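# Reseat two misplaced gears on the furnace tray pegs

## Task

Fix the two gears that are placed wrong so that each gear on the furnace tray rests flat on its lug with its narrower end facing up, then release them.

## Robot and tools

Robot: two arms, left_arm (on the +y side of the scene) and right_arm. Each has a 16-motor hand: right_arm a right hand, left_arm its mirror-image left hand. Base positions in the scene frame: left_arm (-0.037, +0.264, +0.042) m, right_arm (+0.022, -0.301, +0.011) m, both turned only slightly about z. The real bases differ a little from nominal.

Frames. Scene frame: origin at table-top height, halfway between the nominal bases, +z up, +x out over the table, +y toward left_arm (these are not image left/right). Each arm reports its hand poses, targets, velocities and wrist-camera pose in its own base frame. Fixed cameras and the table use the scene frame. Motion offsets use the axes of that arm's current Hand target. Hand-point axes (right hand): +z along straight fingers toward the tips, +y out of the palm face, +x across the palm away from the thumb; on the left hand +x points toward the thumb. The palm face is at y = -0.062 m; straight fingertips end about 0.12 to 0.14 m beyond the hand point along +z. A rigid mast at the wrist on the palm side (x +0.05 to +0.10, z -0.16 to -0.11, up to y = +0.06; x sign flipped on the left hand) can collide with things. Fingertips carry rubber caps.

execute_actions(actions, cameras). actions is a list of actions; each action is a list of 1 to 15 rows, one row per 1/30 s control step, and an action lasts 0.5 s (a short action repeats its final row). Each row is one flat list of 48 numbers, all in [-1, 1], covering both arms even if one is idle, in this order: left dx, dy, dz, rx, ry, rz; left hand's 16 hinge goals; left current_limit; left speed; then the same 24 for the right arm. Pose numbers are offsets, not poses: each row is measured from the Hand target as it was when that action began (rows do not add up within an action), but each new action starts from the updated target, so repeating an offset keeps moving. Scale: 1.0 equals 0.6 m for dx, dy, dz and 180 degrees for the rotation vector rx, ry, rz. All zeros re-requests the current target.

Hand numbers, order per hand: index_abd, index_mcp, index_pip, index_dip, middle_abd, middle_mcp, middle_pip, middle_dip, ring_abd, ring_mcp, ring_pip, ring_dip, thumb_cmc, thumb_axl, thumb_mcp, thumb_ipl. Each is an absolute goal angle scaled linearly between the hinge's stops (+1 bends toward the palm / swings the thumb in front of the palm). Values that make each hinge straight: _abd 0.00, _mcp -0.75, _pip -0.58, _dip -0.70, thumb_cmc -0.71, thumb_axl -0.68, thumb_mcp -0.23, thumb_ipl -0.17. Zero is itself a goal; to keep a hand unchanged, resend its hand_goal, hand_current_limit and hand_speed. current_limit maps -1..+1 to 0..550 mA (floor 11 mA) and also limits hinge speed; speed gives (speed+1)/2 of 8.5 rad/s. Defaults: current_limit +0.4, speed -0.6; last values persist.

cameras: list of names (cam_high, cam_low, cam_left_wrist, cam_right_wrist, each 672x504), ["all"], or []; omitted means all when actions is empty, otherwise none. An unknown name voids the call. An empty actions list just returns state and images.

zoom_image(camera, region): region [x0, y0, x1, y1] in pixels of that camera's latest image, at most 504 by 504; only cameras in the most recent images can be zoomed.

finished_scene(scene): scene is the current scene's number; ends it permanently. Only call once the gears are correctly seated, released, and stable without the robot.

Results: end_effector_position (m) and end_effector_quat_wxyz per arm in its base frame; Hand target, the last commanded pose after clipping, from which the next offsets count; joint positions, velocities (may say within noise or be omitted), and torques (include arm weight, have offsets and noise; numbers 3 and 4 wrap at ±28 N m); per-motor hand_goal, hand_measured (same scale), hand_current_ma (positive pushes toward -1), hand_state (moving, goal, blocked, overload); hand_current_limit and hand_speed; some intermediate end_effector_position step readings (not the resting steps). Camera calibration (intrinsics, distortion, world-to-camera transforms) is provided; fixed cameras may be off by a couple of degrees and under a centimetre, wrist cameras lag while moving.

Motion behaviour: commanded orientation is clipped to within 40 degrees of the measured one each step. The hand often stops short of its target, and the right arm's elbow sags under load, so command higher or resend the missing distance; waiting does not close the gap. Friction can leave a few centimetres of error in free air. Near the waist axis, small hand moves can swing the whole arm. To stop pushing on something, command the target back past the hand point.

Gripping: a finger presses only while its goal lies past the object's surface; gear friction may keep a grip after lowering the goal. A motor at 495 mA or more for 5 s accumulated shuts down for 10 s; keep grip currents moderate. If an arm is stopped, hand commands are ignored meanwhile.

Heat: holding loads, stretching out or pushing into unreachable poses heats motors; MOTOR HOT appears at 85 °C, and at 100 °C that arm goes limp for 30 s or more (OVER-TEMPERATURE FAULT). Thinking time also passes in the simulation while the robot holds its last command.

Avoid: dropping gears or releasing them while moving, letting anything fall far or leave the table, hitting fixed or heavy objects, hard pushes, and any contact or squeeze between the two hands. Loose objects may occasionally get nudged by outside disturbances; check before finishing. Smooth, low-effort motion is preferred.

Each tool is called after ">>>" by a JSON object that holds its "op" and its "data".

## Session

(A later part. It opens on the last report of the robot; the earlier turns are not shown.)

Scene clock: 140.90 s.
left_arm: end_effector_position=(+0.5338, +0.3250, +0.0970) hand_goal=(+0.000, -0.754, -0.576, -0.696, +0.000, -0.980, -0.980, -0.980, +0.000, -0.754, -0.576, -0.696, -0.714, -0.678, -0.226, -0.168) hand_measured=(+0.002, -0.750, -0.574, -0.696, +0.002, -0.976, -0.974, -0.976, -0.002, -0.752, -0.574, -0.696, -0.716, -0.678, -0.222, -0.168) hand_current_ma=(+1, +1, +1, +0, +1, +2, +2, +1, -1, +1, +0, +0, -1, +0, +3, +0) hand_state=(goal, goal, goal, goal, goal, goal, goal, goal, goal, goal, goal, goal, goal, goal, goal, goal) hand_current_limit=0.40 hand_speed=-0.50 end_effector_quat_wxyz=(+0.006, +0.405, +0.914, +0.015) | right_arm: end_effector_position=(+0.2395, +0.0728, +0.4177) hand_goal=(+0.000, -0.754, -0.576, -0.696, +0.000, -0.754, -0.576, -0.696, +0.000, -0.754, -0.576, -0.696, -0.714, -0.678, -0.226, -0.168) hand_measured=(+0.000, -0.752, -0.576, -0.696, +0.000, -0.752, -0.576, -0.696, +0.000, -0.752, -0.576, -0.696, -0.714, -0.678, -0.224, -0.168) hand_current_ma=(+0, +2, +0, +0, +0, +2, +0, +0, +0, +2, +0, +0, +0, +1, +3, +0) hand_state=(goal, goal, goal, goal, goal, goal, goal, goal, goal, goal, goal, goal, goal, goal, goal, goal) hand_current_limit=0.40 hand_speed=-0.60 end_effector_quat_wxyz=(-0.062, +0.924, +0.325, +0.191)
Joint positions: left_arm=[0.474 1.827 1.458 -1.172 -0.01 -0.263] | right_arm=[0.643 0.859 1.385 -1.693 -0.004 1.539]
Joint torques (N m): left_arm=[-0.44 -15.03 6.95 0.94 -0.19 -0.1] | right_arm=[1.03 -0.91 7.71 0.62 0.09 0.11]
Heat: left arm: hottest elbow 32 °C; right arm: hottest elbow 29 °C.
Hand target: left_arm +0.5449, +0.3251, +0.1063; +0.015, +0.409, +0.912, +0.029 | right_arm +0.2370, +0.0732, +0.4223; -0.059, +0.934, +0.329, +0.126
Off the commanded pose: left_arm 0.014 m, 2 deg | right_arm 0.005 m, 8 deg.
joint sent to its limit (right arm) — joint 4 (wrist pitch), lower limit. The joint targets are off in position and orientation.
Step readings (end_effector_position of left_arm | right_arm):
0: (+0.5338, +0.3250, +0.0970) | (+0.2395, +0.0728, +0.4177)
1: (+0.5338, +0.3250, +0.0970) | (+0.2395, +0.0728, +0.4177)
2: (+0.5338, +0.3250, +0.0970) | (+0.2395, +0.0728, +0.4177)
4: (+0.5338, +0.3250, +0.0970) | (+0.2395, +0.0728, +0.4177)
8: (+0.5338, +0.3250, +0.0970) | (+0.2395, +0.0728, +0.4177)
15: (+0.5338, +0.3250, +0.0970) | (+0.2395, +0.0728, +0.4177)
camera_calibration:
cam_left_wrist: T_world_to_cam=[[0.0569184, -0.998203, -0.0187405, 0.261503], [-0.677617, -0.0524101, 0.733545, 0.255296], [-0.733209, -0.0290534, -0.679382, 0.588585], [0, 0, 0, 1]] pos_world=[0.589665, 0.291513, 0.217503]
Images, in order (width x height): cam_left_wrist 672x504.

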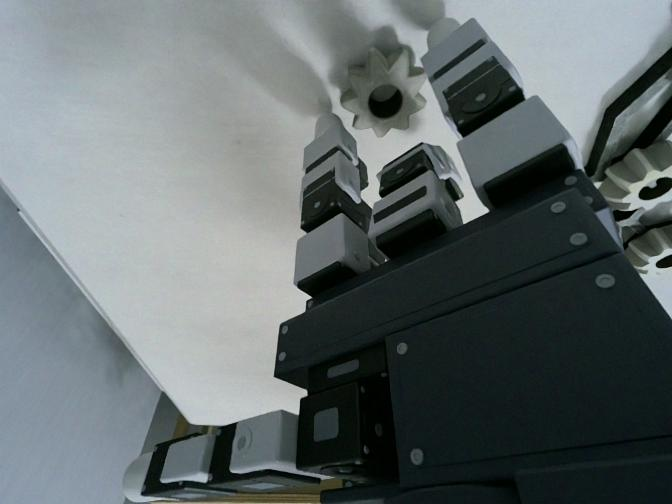

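>>> {"op": "execute_actions", "data": {"actions": [[[0,0,0,0,0,0,0.12,-0.754,-0.576,-0.696,0,-0.98,-0.98,-0.98,-0.12,-0.754,-0.576,-0.696,-0.714,-0.678,-0.226,-0.168,0.78,-0.85,0,0,0,0,0,0,0,-0.754,-0.576,-0.696,0,-0.754,-0.576,-0.696,0,-0.754,-0.576,-0.696,-0.714,-0.678,-0.226,-0.168,0.4,-0.6]],[[0,0,0,0,0,0,0.36,-0.754,-0.576,-0.696,0,-0.98,-0.98,-0.98,-0.36,-0.754,-0.576,-0.696,-0.714,-0.678,-0.226,-0.168,0.78,-0.85,0,0,0,0,0,0,0,-0.754,-0.576,-0.696,0,-0.754,-0.576,-0.696,0,-0.754,-0.576,-0.696,-0.714,-0.678,-0.226,-0.168,0.4,-0.6]]], "cameras": ["cam_left_wrist"]}}

>>> {"op": "zoom_image", "data": {"camera": "cam_left_wrist", "region": [240, 0, 480, 180]}}

Scene clock: 142.47 s.
left_arm: end_effector_position=(+0.5334, +0.3258, +0.0970) hand_goal=(+0.360, -0.754, -0.576, -0.696, +0.000, -0.980, -0.980, -0.980, -0.360, -0.754, -0.576, -0.696, -0.714, -0.678, -0.226, -0.168) hand_measured=(+0.122, -0.752, -0.574, -0.696, +0.002, -0.976, -0.974, -0.976, -0.130, -0.752, -0.574, -0.696, -0.716, -0.678, -0.222, -0.168) hand_current_ma=(-490, +1, +1, +0, +1, +2, +2, +1, +489, +0, +0, +0, -1, +0, +3, +0) hand_state=(blocked, goal, goal, goal, goal, goal, goal, goal, blocked, goal, goal, goal, goal, goal, goal, goal) hand_current_limit=0.78 hand_speed=-0.85 end_effector_quat_wxyz=(+0.006, +0.404, +0.915, +0.015) | right_arm: end_effector_position=(+0.2395, +0.0728, +0.4177) hand_goal=(+0.000, -0.754, -0.576, -0.696, +0.000, -0.754, -0.576, -0.696, +0.000, -0.754, -0.576, -0.696, -0.714, -0.678, -0.226, -0.168) hand_measured=(+0.000, -0.752, -0.576, -0.696, +0.000, -0.752, -0.576, -0.696, +0.000, -0.752, -0.576, -0.696, -0.714, -0.678, -0.224, -0.168) hand_current_ma=(+0, +2, +0, +0, +0, +2, +0, +0, +0, +2, +0, +0, +0, +1, +3, +0) hand_state=(goal, goal, goal, goal, goal, goal, goal, goal, goal, goal, goal, goal, goal, goal, goal, goal) hand_current_limit=0.40 hand_speed=-0.60 end_effector_quat_wxyz=(-0.062, +0.924, +0.325, +0.191)
Joint positions: left_arm=[0.476 1.827 1.458 -1.172 -0.01 -0.263] | right_arm=[0.643 0.859 1.385 -1.693 -0.004 1.539]
Joint torques (N m): left_arm=[-0.79 -14.74 7.05 0.91 -0.22 -0.11] | right_arm=[1.03 -0.85 7.75 0.62 0.09 0.12]
Heat: left arm: hottest elbow 32 °C; right arm: hottest elbow 29 °C.
Hand target: left_arm +0.5449, +0.3251, +0.1063; +0.015, +0.409, +0.912, +0.029 | right_arm +0.2370, +0.0732, +0.4223; -0.059, +0.934, +0.329, +0.126
Off the commanded pose: left_arm 0.015 m, 2 deg | right_arm 0.005 m, 8 deg.
joint sent to its limit (right arm) — joint 4 (wrist pitch), lower limit. The joint targets are off in position and orientation.
Step readings (end_effector_position of left_arm | right_arm):
0: (+0.5338, +0.3250, +0.0970) | (+0.2395, +0.0728, +0.4177)
1: (+0.5338, +0.3250, +0.0970) | (+0.2395, +0.0728, +0.4177)
2: (+0.5338, +0.3250, +0.0970) | (+0.2395, +0.0728, +0.4177)
4: (+0.5338, +0.3250, +0.0970) | (+0.2395, +0.0728, +0.4177)
8: (+0.5336, +0.3255, +0.0972) | (+0.2395, +0.0728, +0.4177)
15: (+0.5334, +0.3258, +0.0970) | (+0.2395, +0.0728, +0.4177)
16: (+0.5328, +0.3266, +0.0970) | (+0.2395, +0.0728, +0.4177)
17: (+0.5328, +0.3266, +0.0970) | (+0.2395, +0.0728, +0.4177)
19: (+0.5328, +0.3266, +0.0970) | (+0.2395, +0.0728, +0.4177)
23: (+0.5328, +0.3266, +0.0970) | (+0.2395, +0.0728, +0.4177)
30: (+0.5334, +0.3258, +0.0970) | (+0.2395, +0.0728, +0.4177)
camera_calibration:
cam_left_wrist: T_world_to_cam=[[0.0584072, -0.998117, -0.0187443, 0.261524], [-0.677571, -0.0534248, 0.733515, 0.25528], [-0.733135, -0.0301419, -0.679415, 0.588525], [0, 0, 0, 1]] pos_world=[0.589163, 0.292409, 0.217503]
Images, in order (width x height): cam_left_wrist 672x504.

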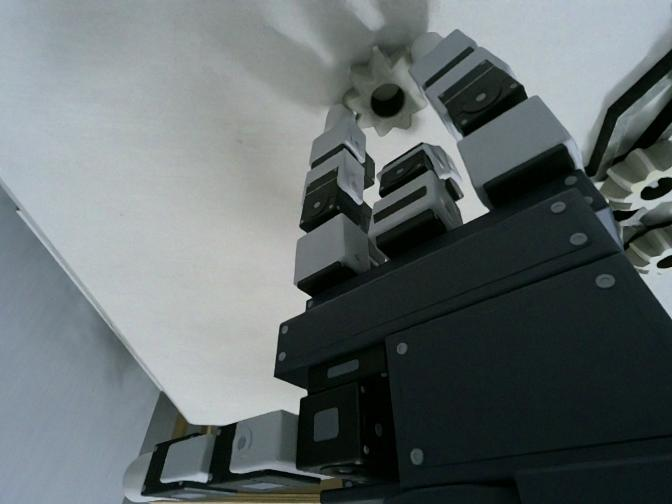

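Scaled by 2.100 from the camera's 672x504 image, which has a finer 960x720 frame.

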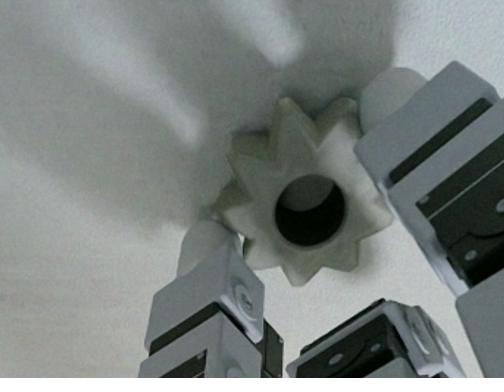

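>>> {"op": "execute_actions", "data": {"actions": [[[-0.011,0.0117,-0.0407,0,0,0,0.36,-0.754,-0.576,-0.696,0,-0.98,-0.98,-0.98,-0.36,-0.754,-0.576,-0.696,-0.714,-0.678,-0.226,-0.168,0.78,-0.85,0,0,0,0,0,0,0,-0.754,-0.576,-0.696,0,-0.754,-0.576,-0.696,0,-0.754,-0.576,-0.696,-0.714,-0.678,-0.226,-0.168,0.4,-0.6]]], "cameras": ["cam_left_wrist"]}}

>>> {"op": "zoom_image", "data": {"camera": "cam_left_wrist", "region": [240, 0, 480, 180]}}

Scene clock: 143.57 s.
left_arm: end_effector_position=(+0.5289, +0.3182, +0.0952) hand_goal=(+0.360, -0.754, -0.576, -0.696, +0.000, -0.980, -0.980, -0.980, -0.360, -0.754, -0.576, -0.696, -0.714, -0.678, -0.226, -0.168) hand_measured=(+0.122, -0.750, -0.574, -0.696, +0.002, -0.976, -0.974, -0.976, -0.134, -0.750, -0.574, -0.696, -0.716, -0.678, -0.222, -0.168) hand_current_ma=(-490, +2, +1, +0, +1, +2, +2, +1, +489, +2, +0, +0, -1, +0, +3, +0) hand_state=(blocked, goal, goal, goal, goal, goal, goal, goal, blocked, goal, goal, goal, goal, goal, goal, goal) hand_current_limit=0.78 hand_speed=-0.85 end_effector_quat_wxyz=(-0.006, +0.408, +0.913, +0.000) | right_arm: end_effector_position=(+0.2395, +0.0728, +0.4177) hand_goal=(+0.000, -0.754, -0.576, -0.696, +0.000, -0.754, -0.576, -0.696, +0.000, -0.754, -0.576, -0.696, -0.714, -0.678, -0.226, -0.168) hand_measured=(+0.000, -0.752, -0.576, -0.696, +0.000, -0.752, -0.576, -0.696, +0.000, -0.752, -0.576, -0.696, -0.714, -0.678, -0.224, -0.168) hand_current_ma=(+0, +2, +0, +0, +0, +2, +0, +0, +0, +2, +0, +0, +0, +1, +3, +0) hand_state=(goal, goal, goal, goal, goal, goal, goal, goal, goal, goal, goal, goal, goal, goal, goal, goal) hand_current_limit=0.40 hand_speed=-0.60 end_effector_quat_wxyz=(-0.062, +0.924, +0.325, +0.191)
Joint positions: left_arm=[0.468 1.83 1.466 -1.215 -0.01 -0.263] | right_arm=[0.643 0.859 1.385 -1.693 -0.004 1.539]
Joint torques (N m): left_arm=[-0.91 -15.62 10.73 0.12 -0.24 -0.11] | right_arm=[1.03 -1.03 7.72 0.62 0.08 0.12]
Heat: left arm: hottest elbow 32 °C; right arm: hottest elbow 29 °C.
Hand target: left_arm +0.5533, +0.3239, +0.1311; +0.015, +0.409, +0.912, +0.029 | right_arm +0.2370, +0.0732, +0.4223; -0.059, +0.934, +0.329, +0.126
Off the commanded pose: left_arm 0.044 m, 4 deg | right_arm 0.005 m, 8 deg.
joint sent to its limit (right arm) — joint 4 (wrist pitch), lower limit. The joint targets are off in position and orientation.
Step readings (end_effector_position of left_arm | right_arm):
0: (+0.5334, +0.3258, +0.0970) | (+0.2395, +0.0728, +0.4177)
1: (+0.5334, +0.3258, +0.0970) | (+0.2395, +0.0728, +0.4177)
2: (+0.5330, +0.3256, +0.0969) | (+0.2395, +0.0728, +0.4177)
4: (+0.5320, +0.3251, +0.0965) | (+0.2395, +0.0728, +0.4177)
8: (+0.5286, +0.3212, +0.0950) | (+0.2395, +0.0728, +0.4177)
15: (+0.5288, +0.3181, +0.0955) | (+0.2395, +0.0728, +0.4177)
camera_calibration:
cam_left_wrist: T_world_to_cam=[[0.0503631, -0.998726, -0.0031647, 0.257185], [-0.65247, -0.035301, 0.756992, 0.231912], [-0.756139, -0.0360596, -0.653416, 0.59536], [0, 0, 0, 1]] pos_world=[0.588538, 0.286513, 0.214276]
Images, in order (width x height): cam_left_wrist 672x504.

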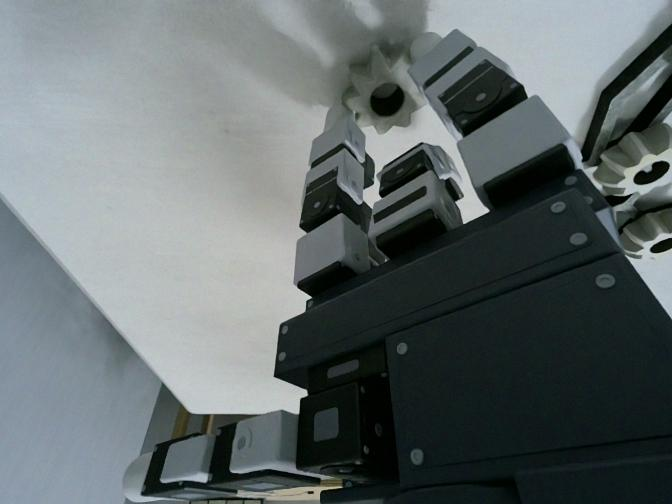

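Scaled by 2.100 from the camera's 672x504 image, which has a finer 960x720 frame.

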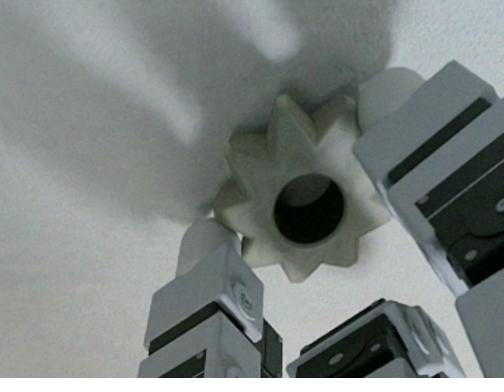

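>>> {"op": "execute_actions", "data": {"actions": [[[-0.003,0.004,-0.015,0,0,0,0.36,-0.754,-0.576,-0.696,0,-0.98,-0.98,-0.98,-0.36,-0.754,-0.576,-0.696,-0.714,-0.678,-0.226,-0.168,0.78,-0.85,0,0,0,0,0,0,0,-0.754,-0.576,-0.696,0,-0.754,-0.576,-0.696,0,-0.754,-0.576,-0.696,-0.714,-0.678,-0.226,-0.168,0.4,-0.6]]], "cameras": ["cam_left_wrist"]}}

>>> {"op": "zoom_image", "data": {"camera": "cam_left_wrist", "region": [240, 0, 480, 180]}}

Scene clock: 147.20 s.
left_arm: end_effector_position=(+0.5299, +0.3176, +0.1003) hand_goal=(+0.360, -0.754, -0.576, -0.696, +0.000, -0.980, -0.980, -0.980, -0.360, -0.754, -0.576, -0.696, -0.714, -0.678, -0.226, -0.168) hand_measured=(+0.122, -0.750, -0.574, -0.696, +0.002, -0.976, -0.974, -0.976, -0.138, -0.752, -0.574, -0.696, -0.716, -0.678, -0.222, -0.168) hand_current_ma=(-490, +1, +1, +0, +1, +2, +2, +1, +489, +0, +0, +0, -1, +0, +3, +0) hand_state=(blocked, goal, goal, goal, goal, goal, goal, goal, blocked, goal, goal, goal, goal, goal, goal, goal) hand_current_limit=0.78 hand_speed=-0.85 end_effector_quat_wxyz=(-0.009, +0.408, +0.913, -0.004) | right_arm: end_effector_position=(+0.2395, +0.0728, +0.4177) hand_goal=(+0.000, -0.754, -0.576, -0.696, +0.000, -0.754, -0.576, -0.696, +0.000, -0.754, -0.576, -0.696, -0.714, -0.678, -0.226, -0.168) hand_measured=(+0.000, -0.752, -0.576, -0.696, +0.000, -0.752, -0.576, -0.696, +0.000, -0.752, -0.576, -0.696, -0.714, -0.678, -0.224, -0.168) hand_current_ma=(+0, +2, +0, +0, +0, +2, +0, +0, +0, +2, +0, +0, +0, +1, +3, +0) hand_state=(goal, goal, goal, goal, goal, goal, goal, goal, goal, goal, goal, goal, goal, goal, goal, goal) hand_current_limit=0.40 hand_speed=-0.60 end_effector_quat_wxyz=(-0.062, +0.924, +0.325, +0.191)
Joint positions: left_arm=[0.467 1.832 1.484 -1.241 -0.01 -0.263] | right_arm=[0.643 0.859 1.385 -1.693 -0.004 1.539]
Joint torques (N m): left_arm=[-0.73 -16.15 11 0.03 -0.24 -0.12] | right_arm=[0.91 -0.97 7.76 0.62 0.09 0.11]
Heat: left arm: hottest elbow 32 °C; right arm: hottest elbow 29 °C.
Hand target: left_arm +0.5558, +0.3238, +0.1403; +0.015, +0.409, +0.912, +0.029 | right_arm +0.2370, +0.0732, +0.4223; -0.059, +0.934, +0.329, +0.126
Off the commanded pose: left_arm 0.048 m, 5 deg | right_arm 0.005 m, 8 deg.
joint sent to its limit (right arm) — joint 4 (wrist pitch), lower limit. The joint targets are off in position and orientation.
Step readings (end_effector_position of left_arm | right_arm):
0: (+0.5289, +0.3182, +0.0952) | (+0.2395, +0.0728, +0.4177)
1: (+0.5289, +0.3182, +0.0952) | (+0.2395, +0.0728, +0.4177)
2: (+0.5288, +0.3181, +0.0956) | (+0.2395, +0.0728, +0.4177)
4: (+0.5286, +0.3181, +0.0970) | (+0.2395, +0.0728, +0.4177)
8: (+0.5293, +0.3173, +0.0986) | (+0.2395, +0.0728, +0.4177)
15: (+0.5302, +0.3178, +0.1004) | (+0.2395, +0.0728, +0.4177)
camera_calibration:
cam_left_wrist: T_world_to_cam=[[0.0488741, -0.998805, 0.000532987, 0.256997], [-0.646295, -0.031218, 0.762449, 0.22356], [-0.761521, -0.0376085, -0.647048, 0.602094], [0, 0, 0, 1]] pos_world=[0.590432, 0.286313, 0.218994]
Images, in order (width x height): cam_left_wrist 672x504.

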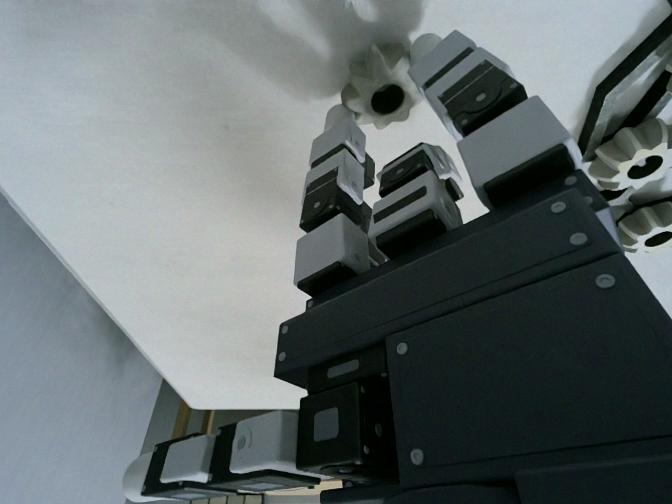

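Scaled by 2.100 from the camera's 672x504 image, which has a finer 960x720 frame.

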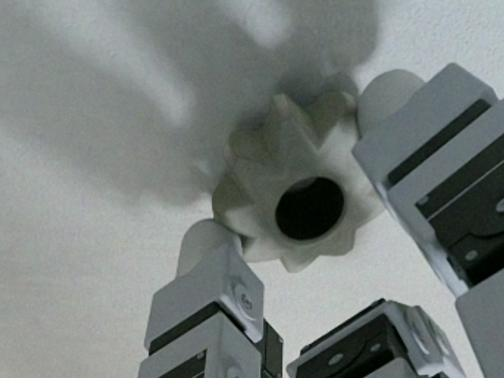

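>>> {"op": "execute_actions", "data": {"actions": [[[-0.003,0.004,-0.02,0,0,0,0.36,-0.754,-0.576,-0.696,0,-0.98,-0.98,-0.98,-0.36,-0.754,-0.576,-0.696,-0.714,-0.678,-0.226,-0.168,0.78,-0.85,0,0,0,0,0,0,0,-0.754,-0.576,-0.696,0,-0.754,-0.576,-0.696,0,-0.754,-0.576,-0.696,-0.714,-0.678,-0.226,-0.168,0.4,-0.6]],[[-0.003,0.004,-0.02,0,0,0,0.36,-0.754,-0.576,-0.696,0,-0.98,-0.98,-0.98,-0.36,-0.754,-0.576,-0.696,-0.714,-0.678,-0.226,-0.168,0.78,-0.85,0,0,0,0,0,0,0,-0.754,-0.576,-0.696,0,-0.754,-0.576,-0.696,0,-0.754,-0.576,-0.696,-0.714,-0.678,-0.226,-0.168,0.4,-0.6]]], "cameras": ["cam_left_wrist"]}}

>>> {"op": "zoom_image", "data": {"camera": "cam_left_wrist", "region": [240, 0, 480, 180]}}

Scene clock: 148.80 s.
left_arm: end_effector_position=(+0.5413, +0.3203, +0.1278) hand_goal=(+0.360, -0.754, -0.576, -0.696, +0.000, -0.980, -0.980, -0.980, -0.360, -0.754, -0.576, -0.696, -0.714, -0.678, -0.226, -0.168) hand_measured=(+0.354, -0.752, -0.574, -0.696, +0.002, -0.976, -0.974, -0.976, -0.354, -0.752, -0.574, -0.696, -0.716, -0.678, -0.222, -0.168) hand_current_ma=(-3, +1, +0, +0, +1, +2, +2, +1, +2, +1, +0, +0, -1, +0, +3, +0) hand_state=(goal, goal, goal, goal, goal, goal, goal, goal, goal, goal, goal, goal, goal, goal, goal, goal) hand_current_limit=0.78 hand_speed=-0.85 end_effector_quat_wxyz=(-0.006, +0.410, +0.912, +0.000) | right_arm: end_effector_position=(+0.2395, +0.0728, +0.4177) hand_goal=(+0.000, -0.754, -0.576, -0.696, +0.000, -0.754, -0.576, -0.696, +0.000, -0.754, -0.576, -0.696, -0.714, -0.678, -0.226, -0.168) hand_measured=(+0.000, -0.752, -0.576, -0.696, +0.000, -0.752, -0.576, -0.696, +0.000, -0.752, -0.576, -0.696, -0.714, -0.678, -0.224, -0.168) hand_current_ma=(+0, +2, +0, +0, +0, +2, +0, +0, +0, +2, +0, +0, +0, +1, +3, +0) hand_state=(goal, goal, goal, goal, goal, goal, goal, goal, goal, goal, goal, goal, goal, goal, goal, goal) hand_current_limit=0.40 hand_speed=-0.60 end_effector_quat_wxyz=(-0.062, +0.924, +0.325, +0.191)
Joint positions: left_arm=[0.462 1.832 1.558 -1.304 -0.01 -0.264] | right_arm=[0.643 0.859 1.385 -1.693 -0.004 1.539]
Joint torques (N m): left_arm=[-0.91 -16.5 10.35 -0.01 -0.23 -0.16] | right_arm=[1.03 -0.79 7.75 0.61 0.09 0.12]
Heat: left arm: hottest elbow 32 °C; right arm: hottest elbow 29 °C.
Hand target: left_arm +0.5606, +0.3233, +0.1646; +0.015, +0.409, +0.912, +0.029 | right_arm +0.2370, +0.0732, +0.4223; -0.059, +0.934, +0.329, +0.126
Off the commanded pose: left_arm 0.042 m, 4 deg | right_arm 0.005 m, 8 deg.
joint sent to its limit (right arm) — joint 4 (wrist pitch), lower limit. The joint targets are off in position and orientation.
Step readings (end_effector_position of left_arm | right_arm):
0: (+0.5299, +0.3176, +0.1003) | (+0.2395, +0.0728, +0.4177)
1: (+0.5299, +0.3176, +0.1003) | (+0.2395, +0.0728, +0.4177)
2: (+0.5300, +0.3177, +0.1008) | (+0.2395, +0.0728, +0.4177)
4: (+0.5297, +0.3176, +0.1027) | (+0.2395, +0.0728, +0.4177)
8: (+0.5361, +0.3197, +0.1131) | (+0.2395, +0.0728, +0.4177)
15: (+0.5387, +0.3210, +0.1181) | (+0.2395, +0.0728, +0.4177)
16: (+0.5387, +0.3210, +0.1181) | (+0.2395, +0.0728, +0.4177)
17: (+0.5386, +0.3209, +0.1185) | (+0.2395, +0.0728, +0.4177)
19: (+0.5382, +0.3197, +0.1197) | (+0.2395, +0.0728, +0.4177)
23: (+0.5398, +0.3205, +0.1249) | (+0.2395, +0.0728, +0.4177)
30: (+0.5416, +0.3204, +0.1279) | (+0.2395, +0.0728, +0.4177)
camera_calibration:
cam_left_wrist: T_world_to_cam=[[0.0457655, -0.998945, -0.00384152, 0.261282], [-0.653644, -0.0328536, 0.756089, 0.21534], [-0.755417, -0.0320918, -0.654458, 0.624617], [0, 0, 0, 1]] pos_world=[0.600644, 0.288126, 0.246973]
Images, in order (width x height): cam_left_wrist 672x504.

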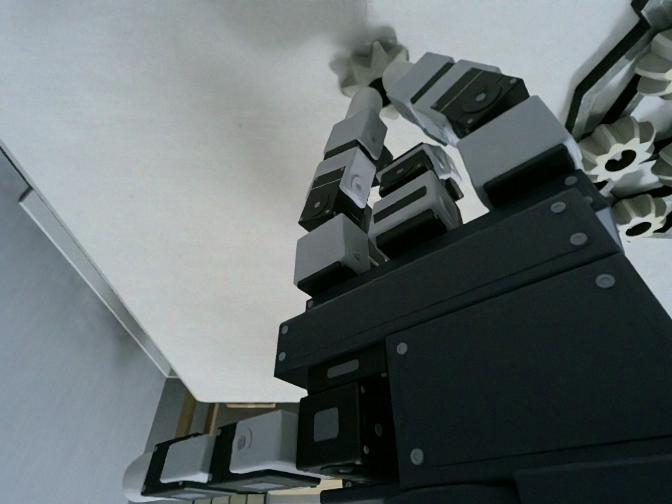

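Scaled by 2.100 from the camera's 672x504 image, which has a finer 960x720 frame.

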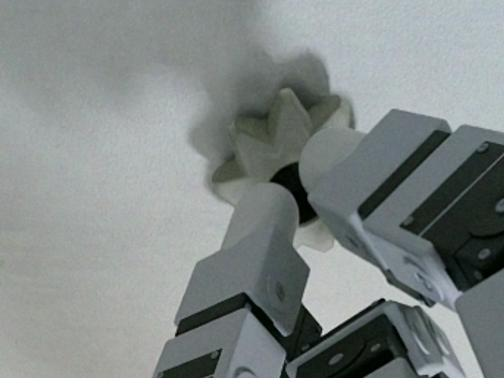

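>>> {"op": "execute_actions", "data": {"actions": [[[0,0,0,0,0,0,0,-0.754,-0.576,-0.696,0,-0.98,-0.98,-0.98,0,-0.754,-0.576,-0.696,-0.714,-0.678,-0.226,-0.168,0.4,-0.5,0,0,0,0,0,0,0,-0.754,-0.576,-0.696,0,-0.754,-0.576,-0.696,0,-0.754,-0.576,-0.696,-0.714,-0.678,-0.226,-0.168,0.4,-0.6]]], "cameras": ["cam_left_wrist","cam_high"]}}

>>> {"op": "zoom_image", "data": {"camera": "cam_left_wrist", "region": [300, 0, 480, 135]}}

>>> {"op": "zoom_image", "data": {"camera": "cam_high", "region": [450, 110, 540, 190]}}

Scene clock: 151.93 s.
left_arm: end_effector_position=(+0.5413, +0.3203, +0.1278) hand_goal=(+0.000, -0.754, -0.576, -0.696, +0.000, -0.980, -0.980, -0.980, +0.000, -0.754, -0.576, -0.696, -0.714, -0.678, -0.226, -0.168) hand_measured=(+0.002, -0.752, -0.574, -0.696, +0.002, -0.976, -0.974, -0.976, -0.002, -0.752, -0.574, -0.696, -0.716, -0.678, -0.222, -0.168) hand_current_ma=(+1, +1, +0, +0, +1, +2, +2, +1, -1, +1, +0, +0, -1, +0, +3, +0) hand_state=(goal, goal, goal, goal, goal, goal, goal, goal, goal, goal, goal, goal, goal, goal, goal, goal) hand_current_limit=0.40 hand_speed=-0.50 end_effector_quat_wxyz=(-0.006, +0.410, +0.912, +0.000) | right_arm: end_effector_position=(+0.2395, +0.0728, +0.4177) hand_goal=(+0.000, -0.754, -0.576, -0.696, +0.000, -0.754, -0.576, -0.696, +0.000, -0.754, -0.576, -0.696, -0.714, -0.678, -0.226, -0.168) hand_measured=(+0.000, -0.752, -0.576, -0.696, +0.000, -0.752, -0.576, -0.696, +0.000, -0.752, -0.576, -0.696, -0.714, -0.678, -0.224, -0.168) hand_current_ma=(+0, +2, +0, +0, +0, +2, +0, +0, +0, +2, +0, +0, +0, +1, +3, +0) hand_state=(goal, goal, goal, goal, goal, goal, goal, goal, goal, goal, goal, goal, goal, goal, goal, goal) hand_current_limit=0.40 hand_speed=-0.60 end_effector_quat_wxyz=(-0.062, +0.924, +0.325, +0.191)
Joint positions: left_arm=[0.462 1.832 1.558 -1.304 -0.01 -0.264] | right_arm=[0.643 0.859 1.385 -1.693 -0.004 1.539]
Joint torques (N m): left_arm=[-0.62 -16.79 10.44 0.01 -0.25 -0.15] | right_arm=[0.85 -0.85 7.71 0.62 0.08 0.11]
Heat: left arm: hottest elbow 32 °C; right arm: hottest elbow 29 °C.
Hand target: left_arm +0.5606, +0.3233, +0.1646; +0.015, +0.409, +0.912, +0.029 | right_arm +0.2370, +0.0732, +0.4223; -0.059, +0.934, +0.329, +0.126
Off the commanded pose: left_arm 0.042 m, 4 deg | right_arm 0.005 m, 8 deg.
joint sent to its limit (right arm) — joint 4 (wrist pitch), lower limit. The joint targets are off in position and orientation.
Step readings (end_effector_position of left_arm | right_arm):
0: (+0.5413, +0.3203, +0.1278) | (+0.2395, +0.0728, +0.4177)
1: (+0.5413, +0.3203, +0.1278) | (+0.2395, +0.0728, +0.4177)
2: (+0.5413, +0.3203, +0.1278) | (+0.2395, +0.0728, +0.4177)
4: (+0.5413, +0.3203, +0.1278) | (+0.2395, +0.0728, +0.4177)
8: (+0.5413, +0.3203, +0.1278) | (+0.2395, +0.0728, +0.4177)
15: (+0.5413, +0.3203, +0.1278) | (+0.2395, +0.0728, +0.4177)
camera_calibration:
cam_left_wrist: T_world_to_cam=[[0.0457655, -0.998945, -0.00384152, 0.261282], [-0.653644, -0.0328536, 0.756089, 0.21534], [-0.755417, -0.0320918, -0.654458, 0.624617], [0, 0, 0, 1]] pos_world=[0.600644, 0.288126, 0.246973]
Images, in order (width x height): cam_high 672x504, cam_left_wrist 672x504.

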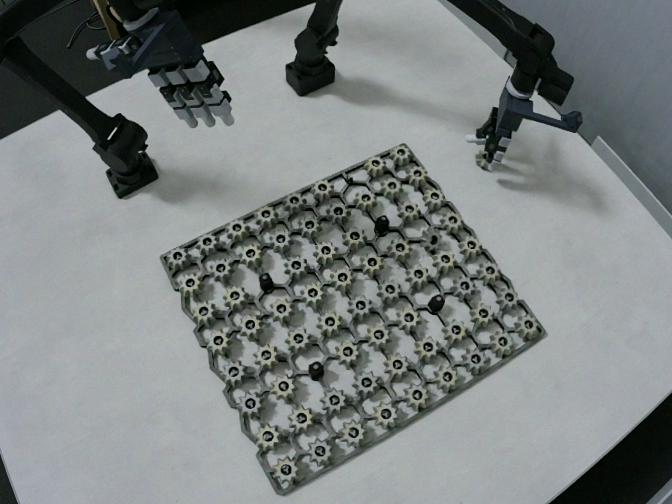

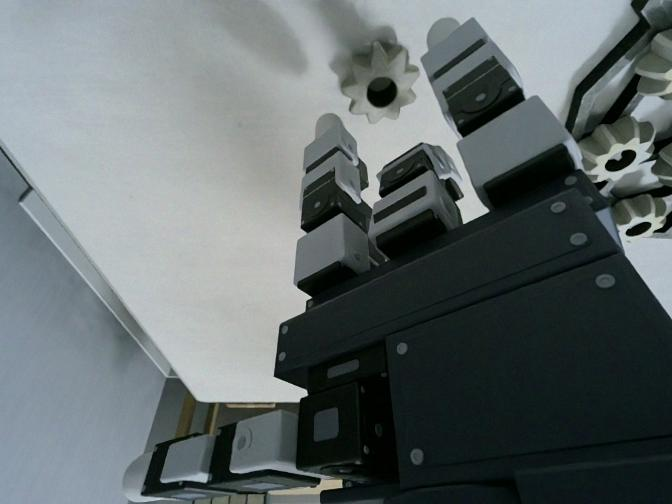

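Scaled by 2.800 from the camera's 672x504 image, which has a finer 960x720 frame.

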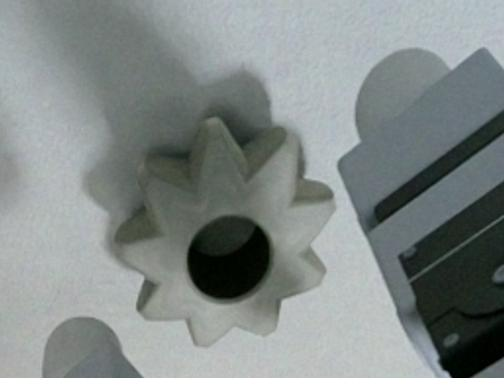

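Scaled by 5.600 from the camera's 672x504 image, which has a finer 960x720 frame.

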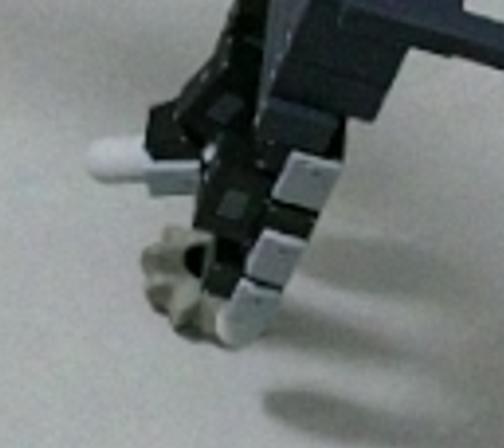

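>>> {"op": "execute_actions", "data": {"actions": [[[0.0118,-0.0340,0.03,0,0,0,0,-0.754,-0.576,-0.696,0,-0.98,-0.98,-0.98,0,-0.754,-0.576,-0.696,-0.714,-0.678,-0.226,-0.168,0.4,-0.5,0,0,0,0,0,0,0,-0.754,-0.576,-0.696,0,-0.754,-0.576,-0.696,0,-0.754,-0.576,-0.696,-0.714,-0.678,-0.226,-0.168,0.4,-0.6]],[[0,-0.0027,0.053,0,0,0,0,-0.754,-0.576,-0.696,0,-0.98,-0.98,-0.98,0,-0.754,-0.576,-0.696,-0.714,-0.678,-0.226,-0.168,0.4,-0.5,0,0,0,0,0,0,0,-0.754,-0.576,-0.696,0,-0.754,-0.576,-0.696,0,-0.754,-0.576,-0.696,-0.714,-0.678,-0.226,-0.168,0.4,-0.6]]], "cameras": ["cam_left_wrist"]}}

>>> {"op": "zoom_image", "data": {"camera": "cam_left_wrist", "region": [240, 0, 480, 180]}}

Scene clock: 155.40 s.
left_arm: end_effector_position=(+0.5318, +0.3156, +0.1023) hand_goal=(+0.000, -0.754, -0.576, -0.696, +0.000, -0.980, -0.980, -0.980, +0.000, -0.754, -0.576, -0.696, -0.714, -0.678, -0.226, -0.168) hand_measured=(+0.002, -0.752, -0.574, -0.696, +0.002, -0.976, -0.974, -0.976, -0.002, -0.752, -0.574, -0.696, -0.716, -0.678, -0.222, -0.168) hand_current_ma=(+1, +1, +0, +0, +1, +2, +2, +1, -1, +1, +0, +0, -1, +0, +3, +0) hand_state=(goal, goal, goal, goal, goal, goal, goal, goal, goal, goal, goal, goal, goal, goal, goal, goal) hand_current_limit=0.40 hand_speed=-0.50 end_effector_quat_wxyz=(+0.004, +0.410, +0.912, +0.013) | right_arm: end_effector_position=(+0.2395, +0.0728, +0.4177) hand_goal=(+0.000, -0.754, -0.576, -0.696, +0.000, -0.754, -0.576, -0.696, +0.000, -0.754, -0.576, -0.696, -0.714, -0.678, -0.226, -0.168) hand_measured=(+0.000, -0.752, -0.576, -0.696, +0.000, -0.752, -0.576, -0.696, +0.000, -0.752, -0.576, -0.696, -0.714, -0.678, -0.224, -0.168) hand_current_ma=(+0, +2, +0, +0, +0, +2, +0, +0, +0, +2, +0, +0, +0, +1, +3, +0) hand_state=(goal, goal, goal, goal, goal, goal, goal, goal, goal, goal, goal, goal, goal, goal, goal, goal) hand_current_limit=0.40 hand_speed=-0.60 end_effector_quat_wxyz=(-0.062, +0.924, +0.325, +0.191)
Joint positions: left_arm=[0.462 1.809 1.447 -1.184 -0.01 -0.264] | right_arm=[0.643 0.859 1.385 -1.693 -0.004 1.539]
Joint torques (N m): left_arm=[-0.56 -14.92 6.98 0.92 -0.22 -0.11] | right_arm=[1.03 -0.85 7.75 0.61 0.09 0.11]
Heat: left arm: hottest elbow 32 °C; right arm: hottest elbow 29 °C.
Hand target: left_arm +0.5420, +0.3160, +0.1134; +0.015, +0.409, +0.912, +0.029 | right_arm +0.2370, +0.0732, +0.4223; -0.059, +0.934, +0.329, +0.126
Off the commanded pose: left_arm 0.015 m, 2 deg | right_arm 0.005 m, 8 deg.
joint sent to its limit (right arm) — joint 4 (wrist pitch), lower limit. The joint targets are off in position and orientation.
Step readings (end_effector_position of left_arm | right_arm):
0: (+0.5413, +0.3203, +0.1278) | (+0.2395, +0.0728, +0.4177)
1: (+0.5413, +0.3203, +0.1278) | (+0.2395, +0.0728, +0.4177)
2: (+0.5413, +0.3203, +0.1278) | (+0.2395, +0.0728, +0.4177)
4: (+0.5411, +0.3202, +0.1275) | (+0.2395, +0.0728, +0.4177)
8: (+0.5349, +0.3171, +0.1242) | (+0.2395, +0.0728, +0.4177)
15: (+0.5320, +0.3156, +0.1209) | (+0.2395, +0.0728, +0.4177)
16: (+0.5323, +0.3158, +0.1210) | (+0.2395, +0.0728, +0.4177)
17: (+0.5330, +0.3162, +0.1202) | (+0.2395, +0.0728, +0.4177)
19: (+0.5343, +0.3168, +0.1162) | (+0.2395, +0.0728, +0.4177)
23: (+0.5315, +0.3154, +0.1064) | (+0.2395, +0.0728, +0.4177)
30: (+0.5315, +0.3154, +0.1022) | (+0.2395, +0.0728, +0.4177)
camera_calibration:
cam_left_wrist: T_world_to_cam=[[0.0460649, -0.998797, -0.0168225, 0.258072], [-0.675189, -0.0435423, 0.736358, 0.245129], [-0.736205, -0.0225619, -0.676383, 0.589715], [0, 0, 0, 1]] pos_world=[0.587772, 0.28174, 0.222712]
Images, in order (width x height): cam_left_wrist 672x504.

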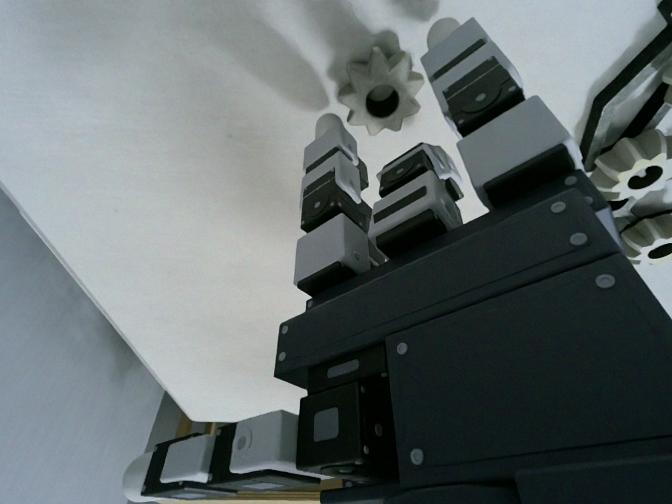

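Scaled by 2.100 from the camera's 672x504 image, which has a finer 960x720 frame.

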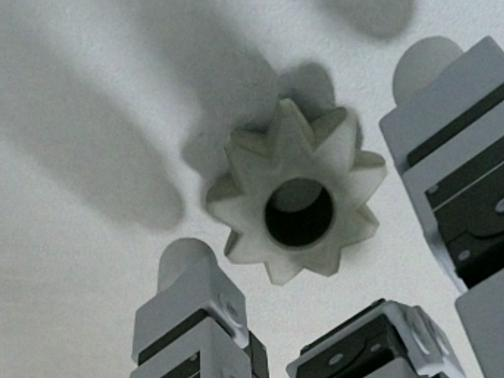

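>>> {"op": "execute_actions", "data": {"actions": [[[0,0.01,-0.0367,0,0,0,0,-0.754,-0.576,-0.696,0,-0.98,-0.98,-0.98,0,-0.754,-0.576,-0.696,-0.714,-0.678,-0.226,-0.168,0.4,-0.5,0,0,0,0,0,0,0,-0.754,-0.576,-0.696,0,-0.754,-0.576,-0.696,0,-0.754,-0.576,-0.696,-0.714,-0.678,-0.226,-0.168,0.4,-0.6]]], "cameras": []}}

Scene clock: 156.47 s.
left_arm: end_effector_position=(+0.5244, +0.3119, +0.0997) hand_goal=(+0.000, -0.754, -0.576, -0.696, +0.000, -0.980, -0.980, -0.980, +0.000, -0.754, -0.576, -0.696, -0.714, -0.678, -0.226, -0.168) hand_measured=(+0.002, -0.752, -0.574, -0.696, +0.002, -0.976, -0.974, -0.976, -0.002, -0.752, -0.574, -0.696, -0.716, -0.678, -0.222, -0.168) hand_current_ma=(+1, +1, +0, +0, +1, +2, +2, +1, -1, +1, +0, +0, -1, +0, +3, +0) hand_state=(goal, goal, goal, goal, goal, goal, goal, goal, goal, goal, goal, goal, goal, goal, goal, goal) hand_current_limit=0.40 hand_speed=-0.50 end_effector_quat_wxyz=(-0.006, +0.410, +0.912, +0.000) | right_arm: end_effector_position=(+0.2395, +0.0728, +0.4177) hand_goal=(+0.000, -0.754, -0.576, -0.696, +0.000, -0.754, -0.576, -0.696, +0.000, -0.754, -0.576, -0.696, -0.714, -0.678, -0.226, -0.168) hand_measured=(+0.000, -0.752, -0.576, -0.696, +0.000, -0.752, -0.576, -0.696, +0.000, -0.752, -0.576, -0.696, -0.714, -0.678, -0.224, -0.168) hand_current_ma=(+0, +2, +0, +0, +0, +2, +0, +0, +0, +2, +0, +0, +0, +1, +3, +0) hand_state=(goal, goal, goal, goal, goal, goal, goal, goal, goal, goal, goal, goal, goal, goal, goal, goal) hand_current_limit=0.40 hand_speed=-0.60 end_effector_quat_wxyz=(-0.062, +0.924, +0.325, +0.191)
Joint positions: left_arm=[0.462 1.809 1.447 -1.218 -0.01 -0.264] | right_arm=[0.643 0.859 1.385 -1.693 -0.004 1.539]
Joint torques (N m): left_arm=[-0.32 -15.85 10.24 0.14 -0.23 -0.08] | right_arm=[0.97 -0.85 7.73 0.62 0.09 0.12]
Heat: left arm: hottest elbow 32 °C; right arm: hottest elbow 29 °C.
Hand target: left_arm +0.5454, +0.3191, +0.1358; +0.015, +0.409, +0.912, +0.029 | right_arm +0.2370, +0.0732, +0.4223; -0.059, +0.934, +0.329, +0.126
Off the commanded pose: left_arm 0.042 m, 4 deg | right_arm 0.005 m, 8 deg.
joint sent to its limit (right arm) — joint 4 (wrist pitch), lower limit. The joint targets are off in position and orientation.
Step readings (end_effector_position of left_arm | right_arm):
0: (+0.5318, +0.3156, +0.1023) | (+0.2395, +0.0728, +0.4177)
1: (+0.5318, +0.3156, +0.1023) | (+0.2395, +0.0728, +0.4177)
2: (+0.5318, +0.3156, +0.1023) | (+0.2395, +0.0728, +0.4177)
4: (+0.5305, +0.3149, +0.1018) | (+0.2395, +0.0728, +0.4177)
8: (+0.5264, +0.3129, +0.1004) | (+0.2395, +0.0728, +0.4177)
15: (+0.5247, +0.3120, +0.0998) | (+0.2395, +0.0728, +0.4177)
No camera images: "cameras" was empty.

>>> {"op": "execute_actions", "data": {"actions": [[[0,0.003,-0.009,0,0,0,0,-0.754,-0.576,-0.696,0,-0.98,-0.98,-0.98,0,-0.754,-0.576,-0.696,-0.714,-0.678,-0.226,-0.168,0.4,-0.5,0,0,0,0,0,0,0,-0.754,-0.576,-0.696,0,-0.754,-0.576,-0.696,0,-0.754,-0.576,-0.696,-0.714,-0.678,-0.226,-0.168,0.4,-0.6]]], "cameras": ["cam_left_wrist"]}}

>>> {"op": "zoom_image", "data": {"camera": "cam_left_wrist", "region": [240, 0, 480, 180]}}

Scene clock: 157.57 s.
left_arm: end_effector_position=(+0.5267, +0.3130, +0.1058) hand_goal=(+0.000, -0.754, -0.576, -0.696, +0.000, -0.980, -0.980, -0.980, +0.000, -0.754, -0.576, -0.696, -0.714, -0.678, -0.226, -0.168) hand_measured=(+0.002, -0.752, -0.574, -0.696, +0.002, -0.976, -0.974, -0.976, -0.002, -0.752, -0.574, -0.696, -0.716, -0.678, -0.222, -0.168) hand_current_ma=(+1, +1, +0, +0, +1, +2, +2, +1, -1, +1, +0, +0, -1, +0, +3, +0) hand_state=(goal, goal, goal, goal, goal, goal, goal, goal, goal, goal, goal, goal, goal, goal, goal, goal) hand_current_limit=0.40 hand_speed=-0.50 end_effector_quat_wxyz=(-0.006, +0.410, +0.912, +0.000) | right_arm: end_effector_position=(+0.2395, +0.0728, +0.4177) hand_goal=(+0.000, -0.754, -0.576, -0.696, +0.000, -0.754, -0.576, -0.696, +0.000, -0.754, -0.576, -0.696, -0.714, -0.678, -0.226, -0.168) hand_measured=(+0.000, -0.752, -0.576, -0.696, +0.000, -0.752, -0.576, -0.696, +0.000, -0.752, -0.576, -0.696, -0.714, -0.678, -0.224, -0.168) hand_current_ma=(+0, +2, +0, +0, +0, +2, +0, +0, +0, +2, +0, +0, +0, +1, +3, +0) hand_state=(goal, goal, goal, goal, goal, goal, goal, goal, goal, goal, goal, goal, goal, goal, goal, goal) hand_current_limit=0.40 hand_speed=-0.60 end_effector_quat_wxyz=(-0.062, +0.924, +0.325, +0.191)
Joint positions: left_arm=[0.462 1.809 1.464 -1.233 -0.01 -0.264] | right_arm=[0.643 0.859 1.385 -1.693 -0.004 1.539]
Joint torques (N m): left_arm=[-0.79 -16.15 10.07 0.12 -0.23 -0.1] | right_arm=[1.03 -0.67 7.72 0.58 0.09 0.11]
Heat: left arm: hottest elbow 32 °C; right arm: hottest elbow 29 °C.
Hand target: left_arm +0.5464, +0.3200, +0.1413; +0.015, +0.409, +0.912, +0.029 | right_arm +0.2370, +0.0732, +0.4223; -0.059, +0.934, +0.329, +0.126
Off the commanded pose: left_arm 0.041 m, 4 deg | right_arm 0.005 m, 8 deg.
joint sent to its limit (right arm) — joint 4 (wrist pitch), lower limit. The joint targets are off in position and orientation.
Step readings (end_effector_position of left_arm | right_arm):
0: (+0.5244, +0.3119, +0.0997) | (+0.2395, +0.0728, +0.4177)
1: (+0.5244, +0.3119, +0.0997) | (+0.2395, +0.0728, +0.4177)
2: (+0.5246, +0.3120, +0.1002) | (+0.2395, +0.0728, +0.4177)
4: (+0.5246, +0.3120, +0.1012) | (+0.2395, +0.0728, +0.4177)
8: (+0.5264, +0.3128, +0.1047) | (+0.2395, +0.0728, +0.4177)
15: (+0.5271, +0.3132, +0.1059) | (+0.2395, +0.0728, +0.4177)
camera_calibration:
cam_left_wrist: T_world_to_cam=[[0.0457655, -0.998945, -0.00384152, 0.254673], [-0.653644, -0.0328536, 0.756089, 0.222194], [-0.755417, -0.0320918, -0.654458, 0.598959], [0, 0, 0, 1]] pos_world=[0.586044, 0.280926, 0.224973]
Images, in order (width x height): cam_left_wrist 672x504.

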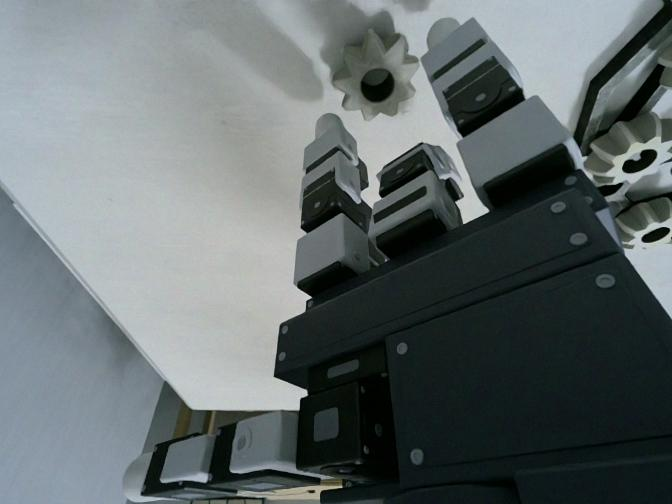

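Scaled by 2.100 from the camera's 672x504 image, which has a finer 960x720 frame.

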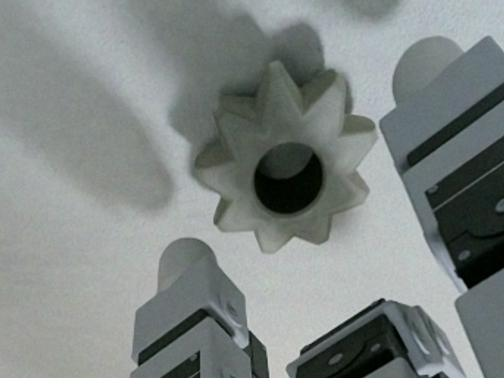

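>>> {"op": "execute_actions", "data": {"actions": [[[0,0.0003,0.0517,0,0,0,0,-0.754,-0.576,-0.696,0,-0.98,-0.98,-0.98,0,-0.754,-0.576,-0.696,-0.714,-0.678,-0.226,-0.168,0.4,-0.5,0,0,0,0,0,0,0,-0.754,-0.576,-0.696,0,-0.754,-0.576,-0.696,0,-0.754,-0.576,-0.696,-0.714,-0.678,-0.226,-0.168,0.4,-0.6]]], "cameras": ["cam_left_wrist"]}}

>>> {"op": "zoom_image", "data": {"camera": "cam_left_wrist", "region": [240, 0, 480, 180]}}

Scene clock: 159.07 s.
left_arm: end_effector_position=(+0.5370, +0.3181, +0.0969) hand_goal=(+0.000, -0.754, -0.576, -0.696, +0.000, -0.980, -0.980, -0.980, +0.000, -0.754, -0.576, -0.696, -0.714, -0.678, -0.226, -0.168) hand_measured=(+0.002, -0.752, -0.574, -0.696, +0.002, -0.976, -0.974, -0.976, -0.002, -0.752, -0.574, -0.696, -0.716, -0.678, -0.222, -0.168) hand_current_ma=(+1, +1, +0, +0, +1, +2, +2, +1, -1, +1, +0, +0, -1, +0, +3, +0) hand_state=(goal, goal, goal, goal, goal, goal, goal, goal, goal, goal, goal, goal, goal, goal, goal, goal) hand_current_limit=0.40 hand_speed=-0.50 end_effector_quat_wxyz=(+0.003, +0.410, +0.912, +0.011) | right_arm: end_effector_position=(+0.2395, +0.0728, +0.4177) hand_goal=(+0.000, -0.754, -0.576, -0.696, +0.000, -0.754, -0.576, -0.696, +0.000, -0.754, -0.576, -0.696, -0.714, -0.678, -0.226, -0.168) hand_measured=(+0.000, -0.752, -0.576, -0.696, +0.000, -0.752, -0.576, -0.696, +0.000, -0.752, -0.576, -0.696, -0.714, -0.678, -0.224, -0.168) hand_current_ma=(+0, +2, +0, +0, +0, +2, +0, +0, +0, +2, +0, +0, +0, +1, +3, +0) hand_state=(goal, goal, goal, goal, goal, goal, goal, goal, goal, goal, goal, goal, goal, goal, goal, goal) hand_current_limit=0.40 hand_speed=-0.60 end_effector_quat_wxyz=(-0.062, +0.924, +0.325, +0.191)
Joint positions: left_arm=[0.462 1.83 1.464 -1.184 -0.01 -0.264] | right_arm=[0.643 0.859 1.385 -1.693 -0.004 1.539]
Joint torques (N m): left_arm=[-0.26 -15.21 7.27 0.91 -0.23 -0.07] | right_arm=[0.91 -0.91 7.73 0.62 0.08 0.11]
Heat: left arm: hottest elbow 32 °C; right arm: hottest elbow 29 °C.
Hand target: left_arm +0.5481, +0.3214, +0.1103; +0.015, +0.409, +0.912, +0.029 | right_arm +0.2370, +0.0732, +0.4223; -0.059, +0.934, +0.329, +0.126
Off the commanded pose: left_arm 0.018 m, 2 deg | right_arm 0.005 m, 8 deg.
joint sent to its limit (right arm) — joint 4 (wrist pitch), lower limit. The joint targets are off in position and orientation.
Step readings (end_effector_position of left_arm | right_arm):
0: (+0.5267, +0.3130, +0.1058) | (+0.2395, +0.0728, +0.4177)
1: (+0.5267, +0.3130, +0.1058) | (+0.2395, +0.0728, +0.4177)
2: (+0.5271, +0.3132, +0.1059) | (+0.2395, +0.0728, +0.4177)
4: (+0.5291, +0.3142, +0.1066) | (+0.2395, +0.0728, +0.4177)
8: (+0.5350, +0.3172, +0.1043) | (+0.2395, +0.0728, +0.4177)
15: (+0.5367, +0.3180, +0.0967) | (+0.2395, +0.0728, +0.4177)
camera_calibration:
cam_left_wrist: T_world_to_cam=[[0.0460443, -0.998827, -0.01496, 0.260131], [-0.672172, -0.0420575, 0.7392, 0.250317], [-0.738962, -0.0239803, -0.67332, 0.591491], [0, 0, 0, 1]] pos_world=[0.593368, 0.284538, 0.21712]
Images, in order (width x height): cam_left_wrist 672x504.

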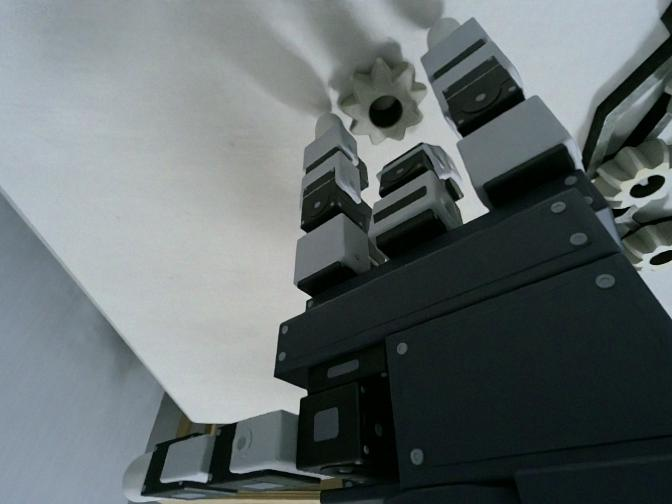

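Scaled by 2.100 from the camera's 672x504 image, which has a finer 960x720 frame.

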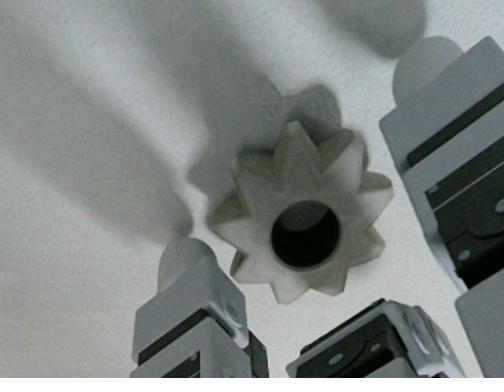

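>>> {"op": "execute_actions", "data": {"actions": [[[0,0.01,-0.0387,0,0,0,0,-0.754,-0.576,-0.696,0,-0.98,-0.98,-0.98,0,-0.754,-0.576,-0.696,-0.714,-0.678,-0.226,-0.168,0.4,-0.5,0,0,0,0,0,0,0,-0.754,-0.576,-0.696,0,-0.754,-0.576,-0.696,0,-0.754,-0.576,-0.696,-0.714,-0.678,-0.226,-0.168,0.4,-0.6]]], "cameras": ["cam_left_wrist"]}}

>>> {"op": "zoom_image", "data": {"camera": "cam_left_wrist", "region": [240, 0, 480, 180]}}

Scene clock: 160.20 s.
left_arm: end_effector_position=(+0.5325, +0.3159, +0.0987) hand_goal=(+0.000, -0.754, -0.576, -0.696, +0.000, -0.980, -0.980, -0.980, +0.000, -0.754, -0.576, -0.696, -0.714, -0.678, -0.226, -0.168) hand_measured=(+0.002, -0.752, -0.574, -0.696, +0.002, -0.976, -0.974, -0.976, -0.002, -0.752, -0.574, -0.696, -0.716, -0.678, -0.222, -0.168) hand_current_ma=(+1, +1, +0, +0, +1, +2, +2, +1, -1, +1, +0, +0, -1, +0, +3, +0) hand_state=(goal, goal, goal, goal, goal, goal, goal, goal, goal, goal, goal, goal, goal, goal, goal, goal) hand_current_limit=0.40 hand_speed=-0.50 end_effector_quat_wxyz=(-0.005, +0.410, +0.912, +0.001) | right_arm: end_effector_position=(+0.2395, +0.0728, +0.4177) hand_goal=(+0.000, -0.754, -0.576, -0.696, +0.000, -0.754, -0.576, -0.696, +0.000, -0.754, -0.576, -0.696, -0.714, -0.678, -0.226, -0.168) hand_measured=(+0.000, -0.752, -0.576, -0.696, +0.000, -0.752, -0.576, -0.696, +0.000, -0.752, -0.576, -0.696, -0.714, -0.678, -0.224, -0.168) hand_current_ma=(+0, +2, +0, +0, +0, +2, +0, +0, +0, +2, +0, +0, +0, +1, +3, +0) hand_state=(goal, goal, goal, goal, goal, goal, goal, goal, goal, goal, goal, goal, goal, goal, goal, goal) hand_current_limit=0.40 hand_speed=-0.60 end_effector_quat_wxyz=(-0.062, +0.924, +0.325, +0.191)
Joint positions: left_arm=[0.462 1.83 1.475 -1.221 -0.01 -0.264] | right_arm=[0.643 0.859 1.385 -1.693 -0.004 1.539]
Joint torques (N m): left_arm=[0.03 -16.21 10.04 0.13 -0.22 -0.07] | right_arm=[1.03 -0.79 7.76 0.61 0.09 0.11]
Heat: left arm: hottest elbow 33 °C; right arm: hottest elbow 29 °C.
Hand target: left_arm +0.5514, +0.3245, +0.1339; +0.015, +0.409, +0.912, +0.029 | right_arm +0.2370, +0.0732, +0.4223; -0.059, +0.934, +0.329, +0.126
Off the commanded pose: left_arm 0.041 m, 4 deg | right_arm 0.005 m, 8 deg.
joint sent to its limit (right arm) — joint 4 (wrist pitch), lower limit. The joint targets are off in position and orientation.
Step readings (end_effector_position of left_arm | right_arm):
0: (+0.5370, +0.3181, +0.0969) | (+0.2395, +0.0728, +0.4177)
1: (+0.5370, +0.3181, +0.0969) | (+0.2395, +0.0728, +0.4177)
2: (+0.5370, +0.3181, +0.0969) | (+0.2395, +0.0728, +0.4177)
4: (+0.5353, +0.3173, +0.0962) | (+0.2395, +0.0728, +0.4177)
8: (+0.5314, +0.3154, +0.0954) | (+0.2395, +0.0728, +0.4177)
15: (+0.5329, +0.3161, +0.0988) | (+0.2395, +0.0728, +0.4177)
camera_calibration:
cam_left_wrist: T_world_to_cam=[[0.0457903, -0.998941, -0.00441851, 0.257293], [-0.654708, -0.0333512, 0.755146, 0.232359], [-0.754493, -0.0316855, -0.655542, 0.598281], [0, 0, 0, 1]] pos_world=[0.591745, 0.283726, 0.21787]
Images, in order (width x height): cam_left_wrist 672x504.

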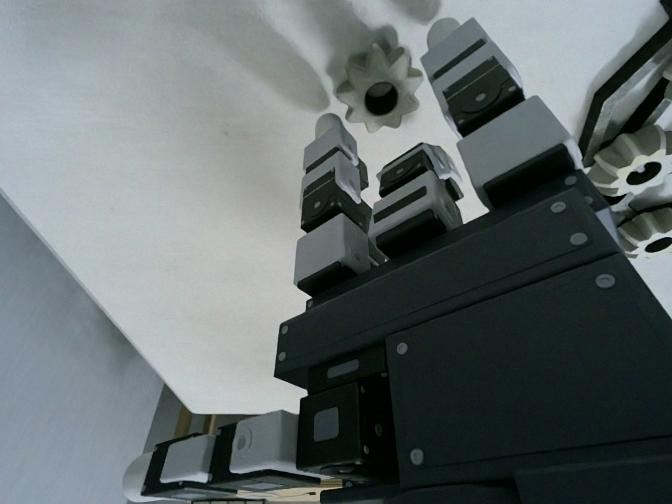

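Scaled by 2.100 from the camera's 672x504 image, which has a finer 960x720 frame.

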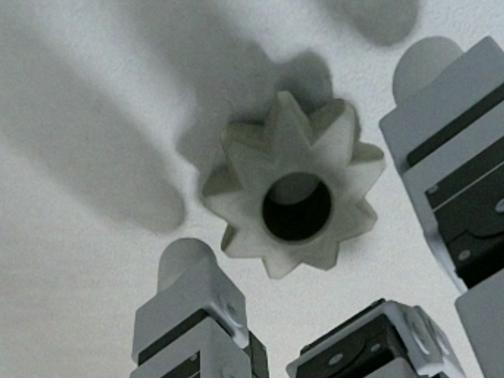

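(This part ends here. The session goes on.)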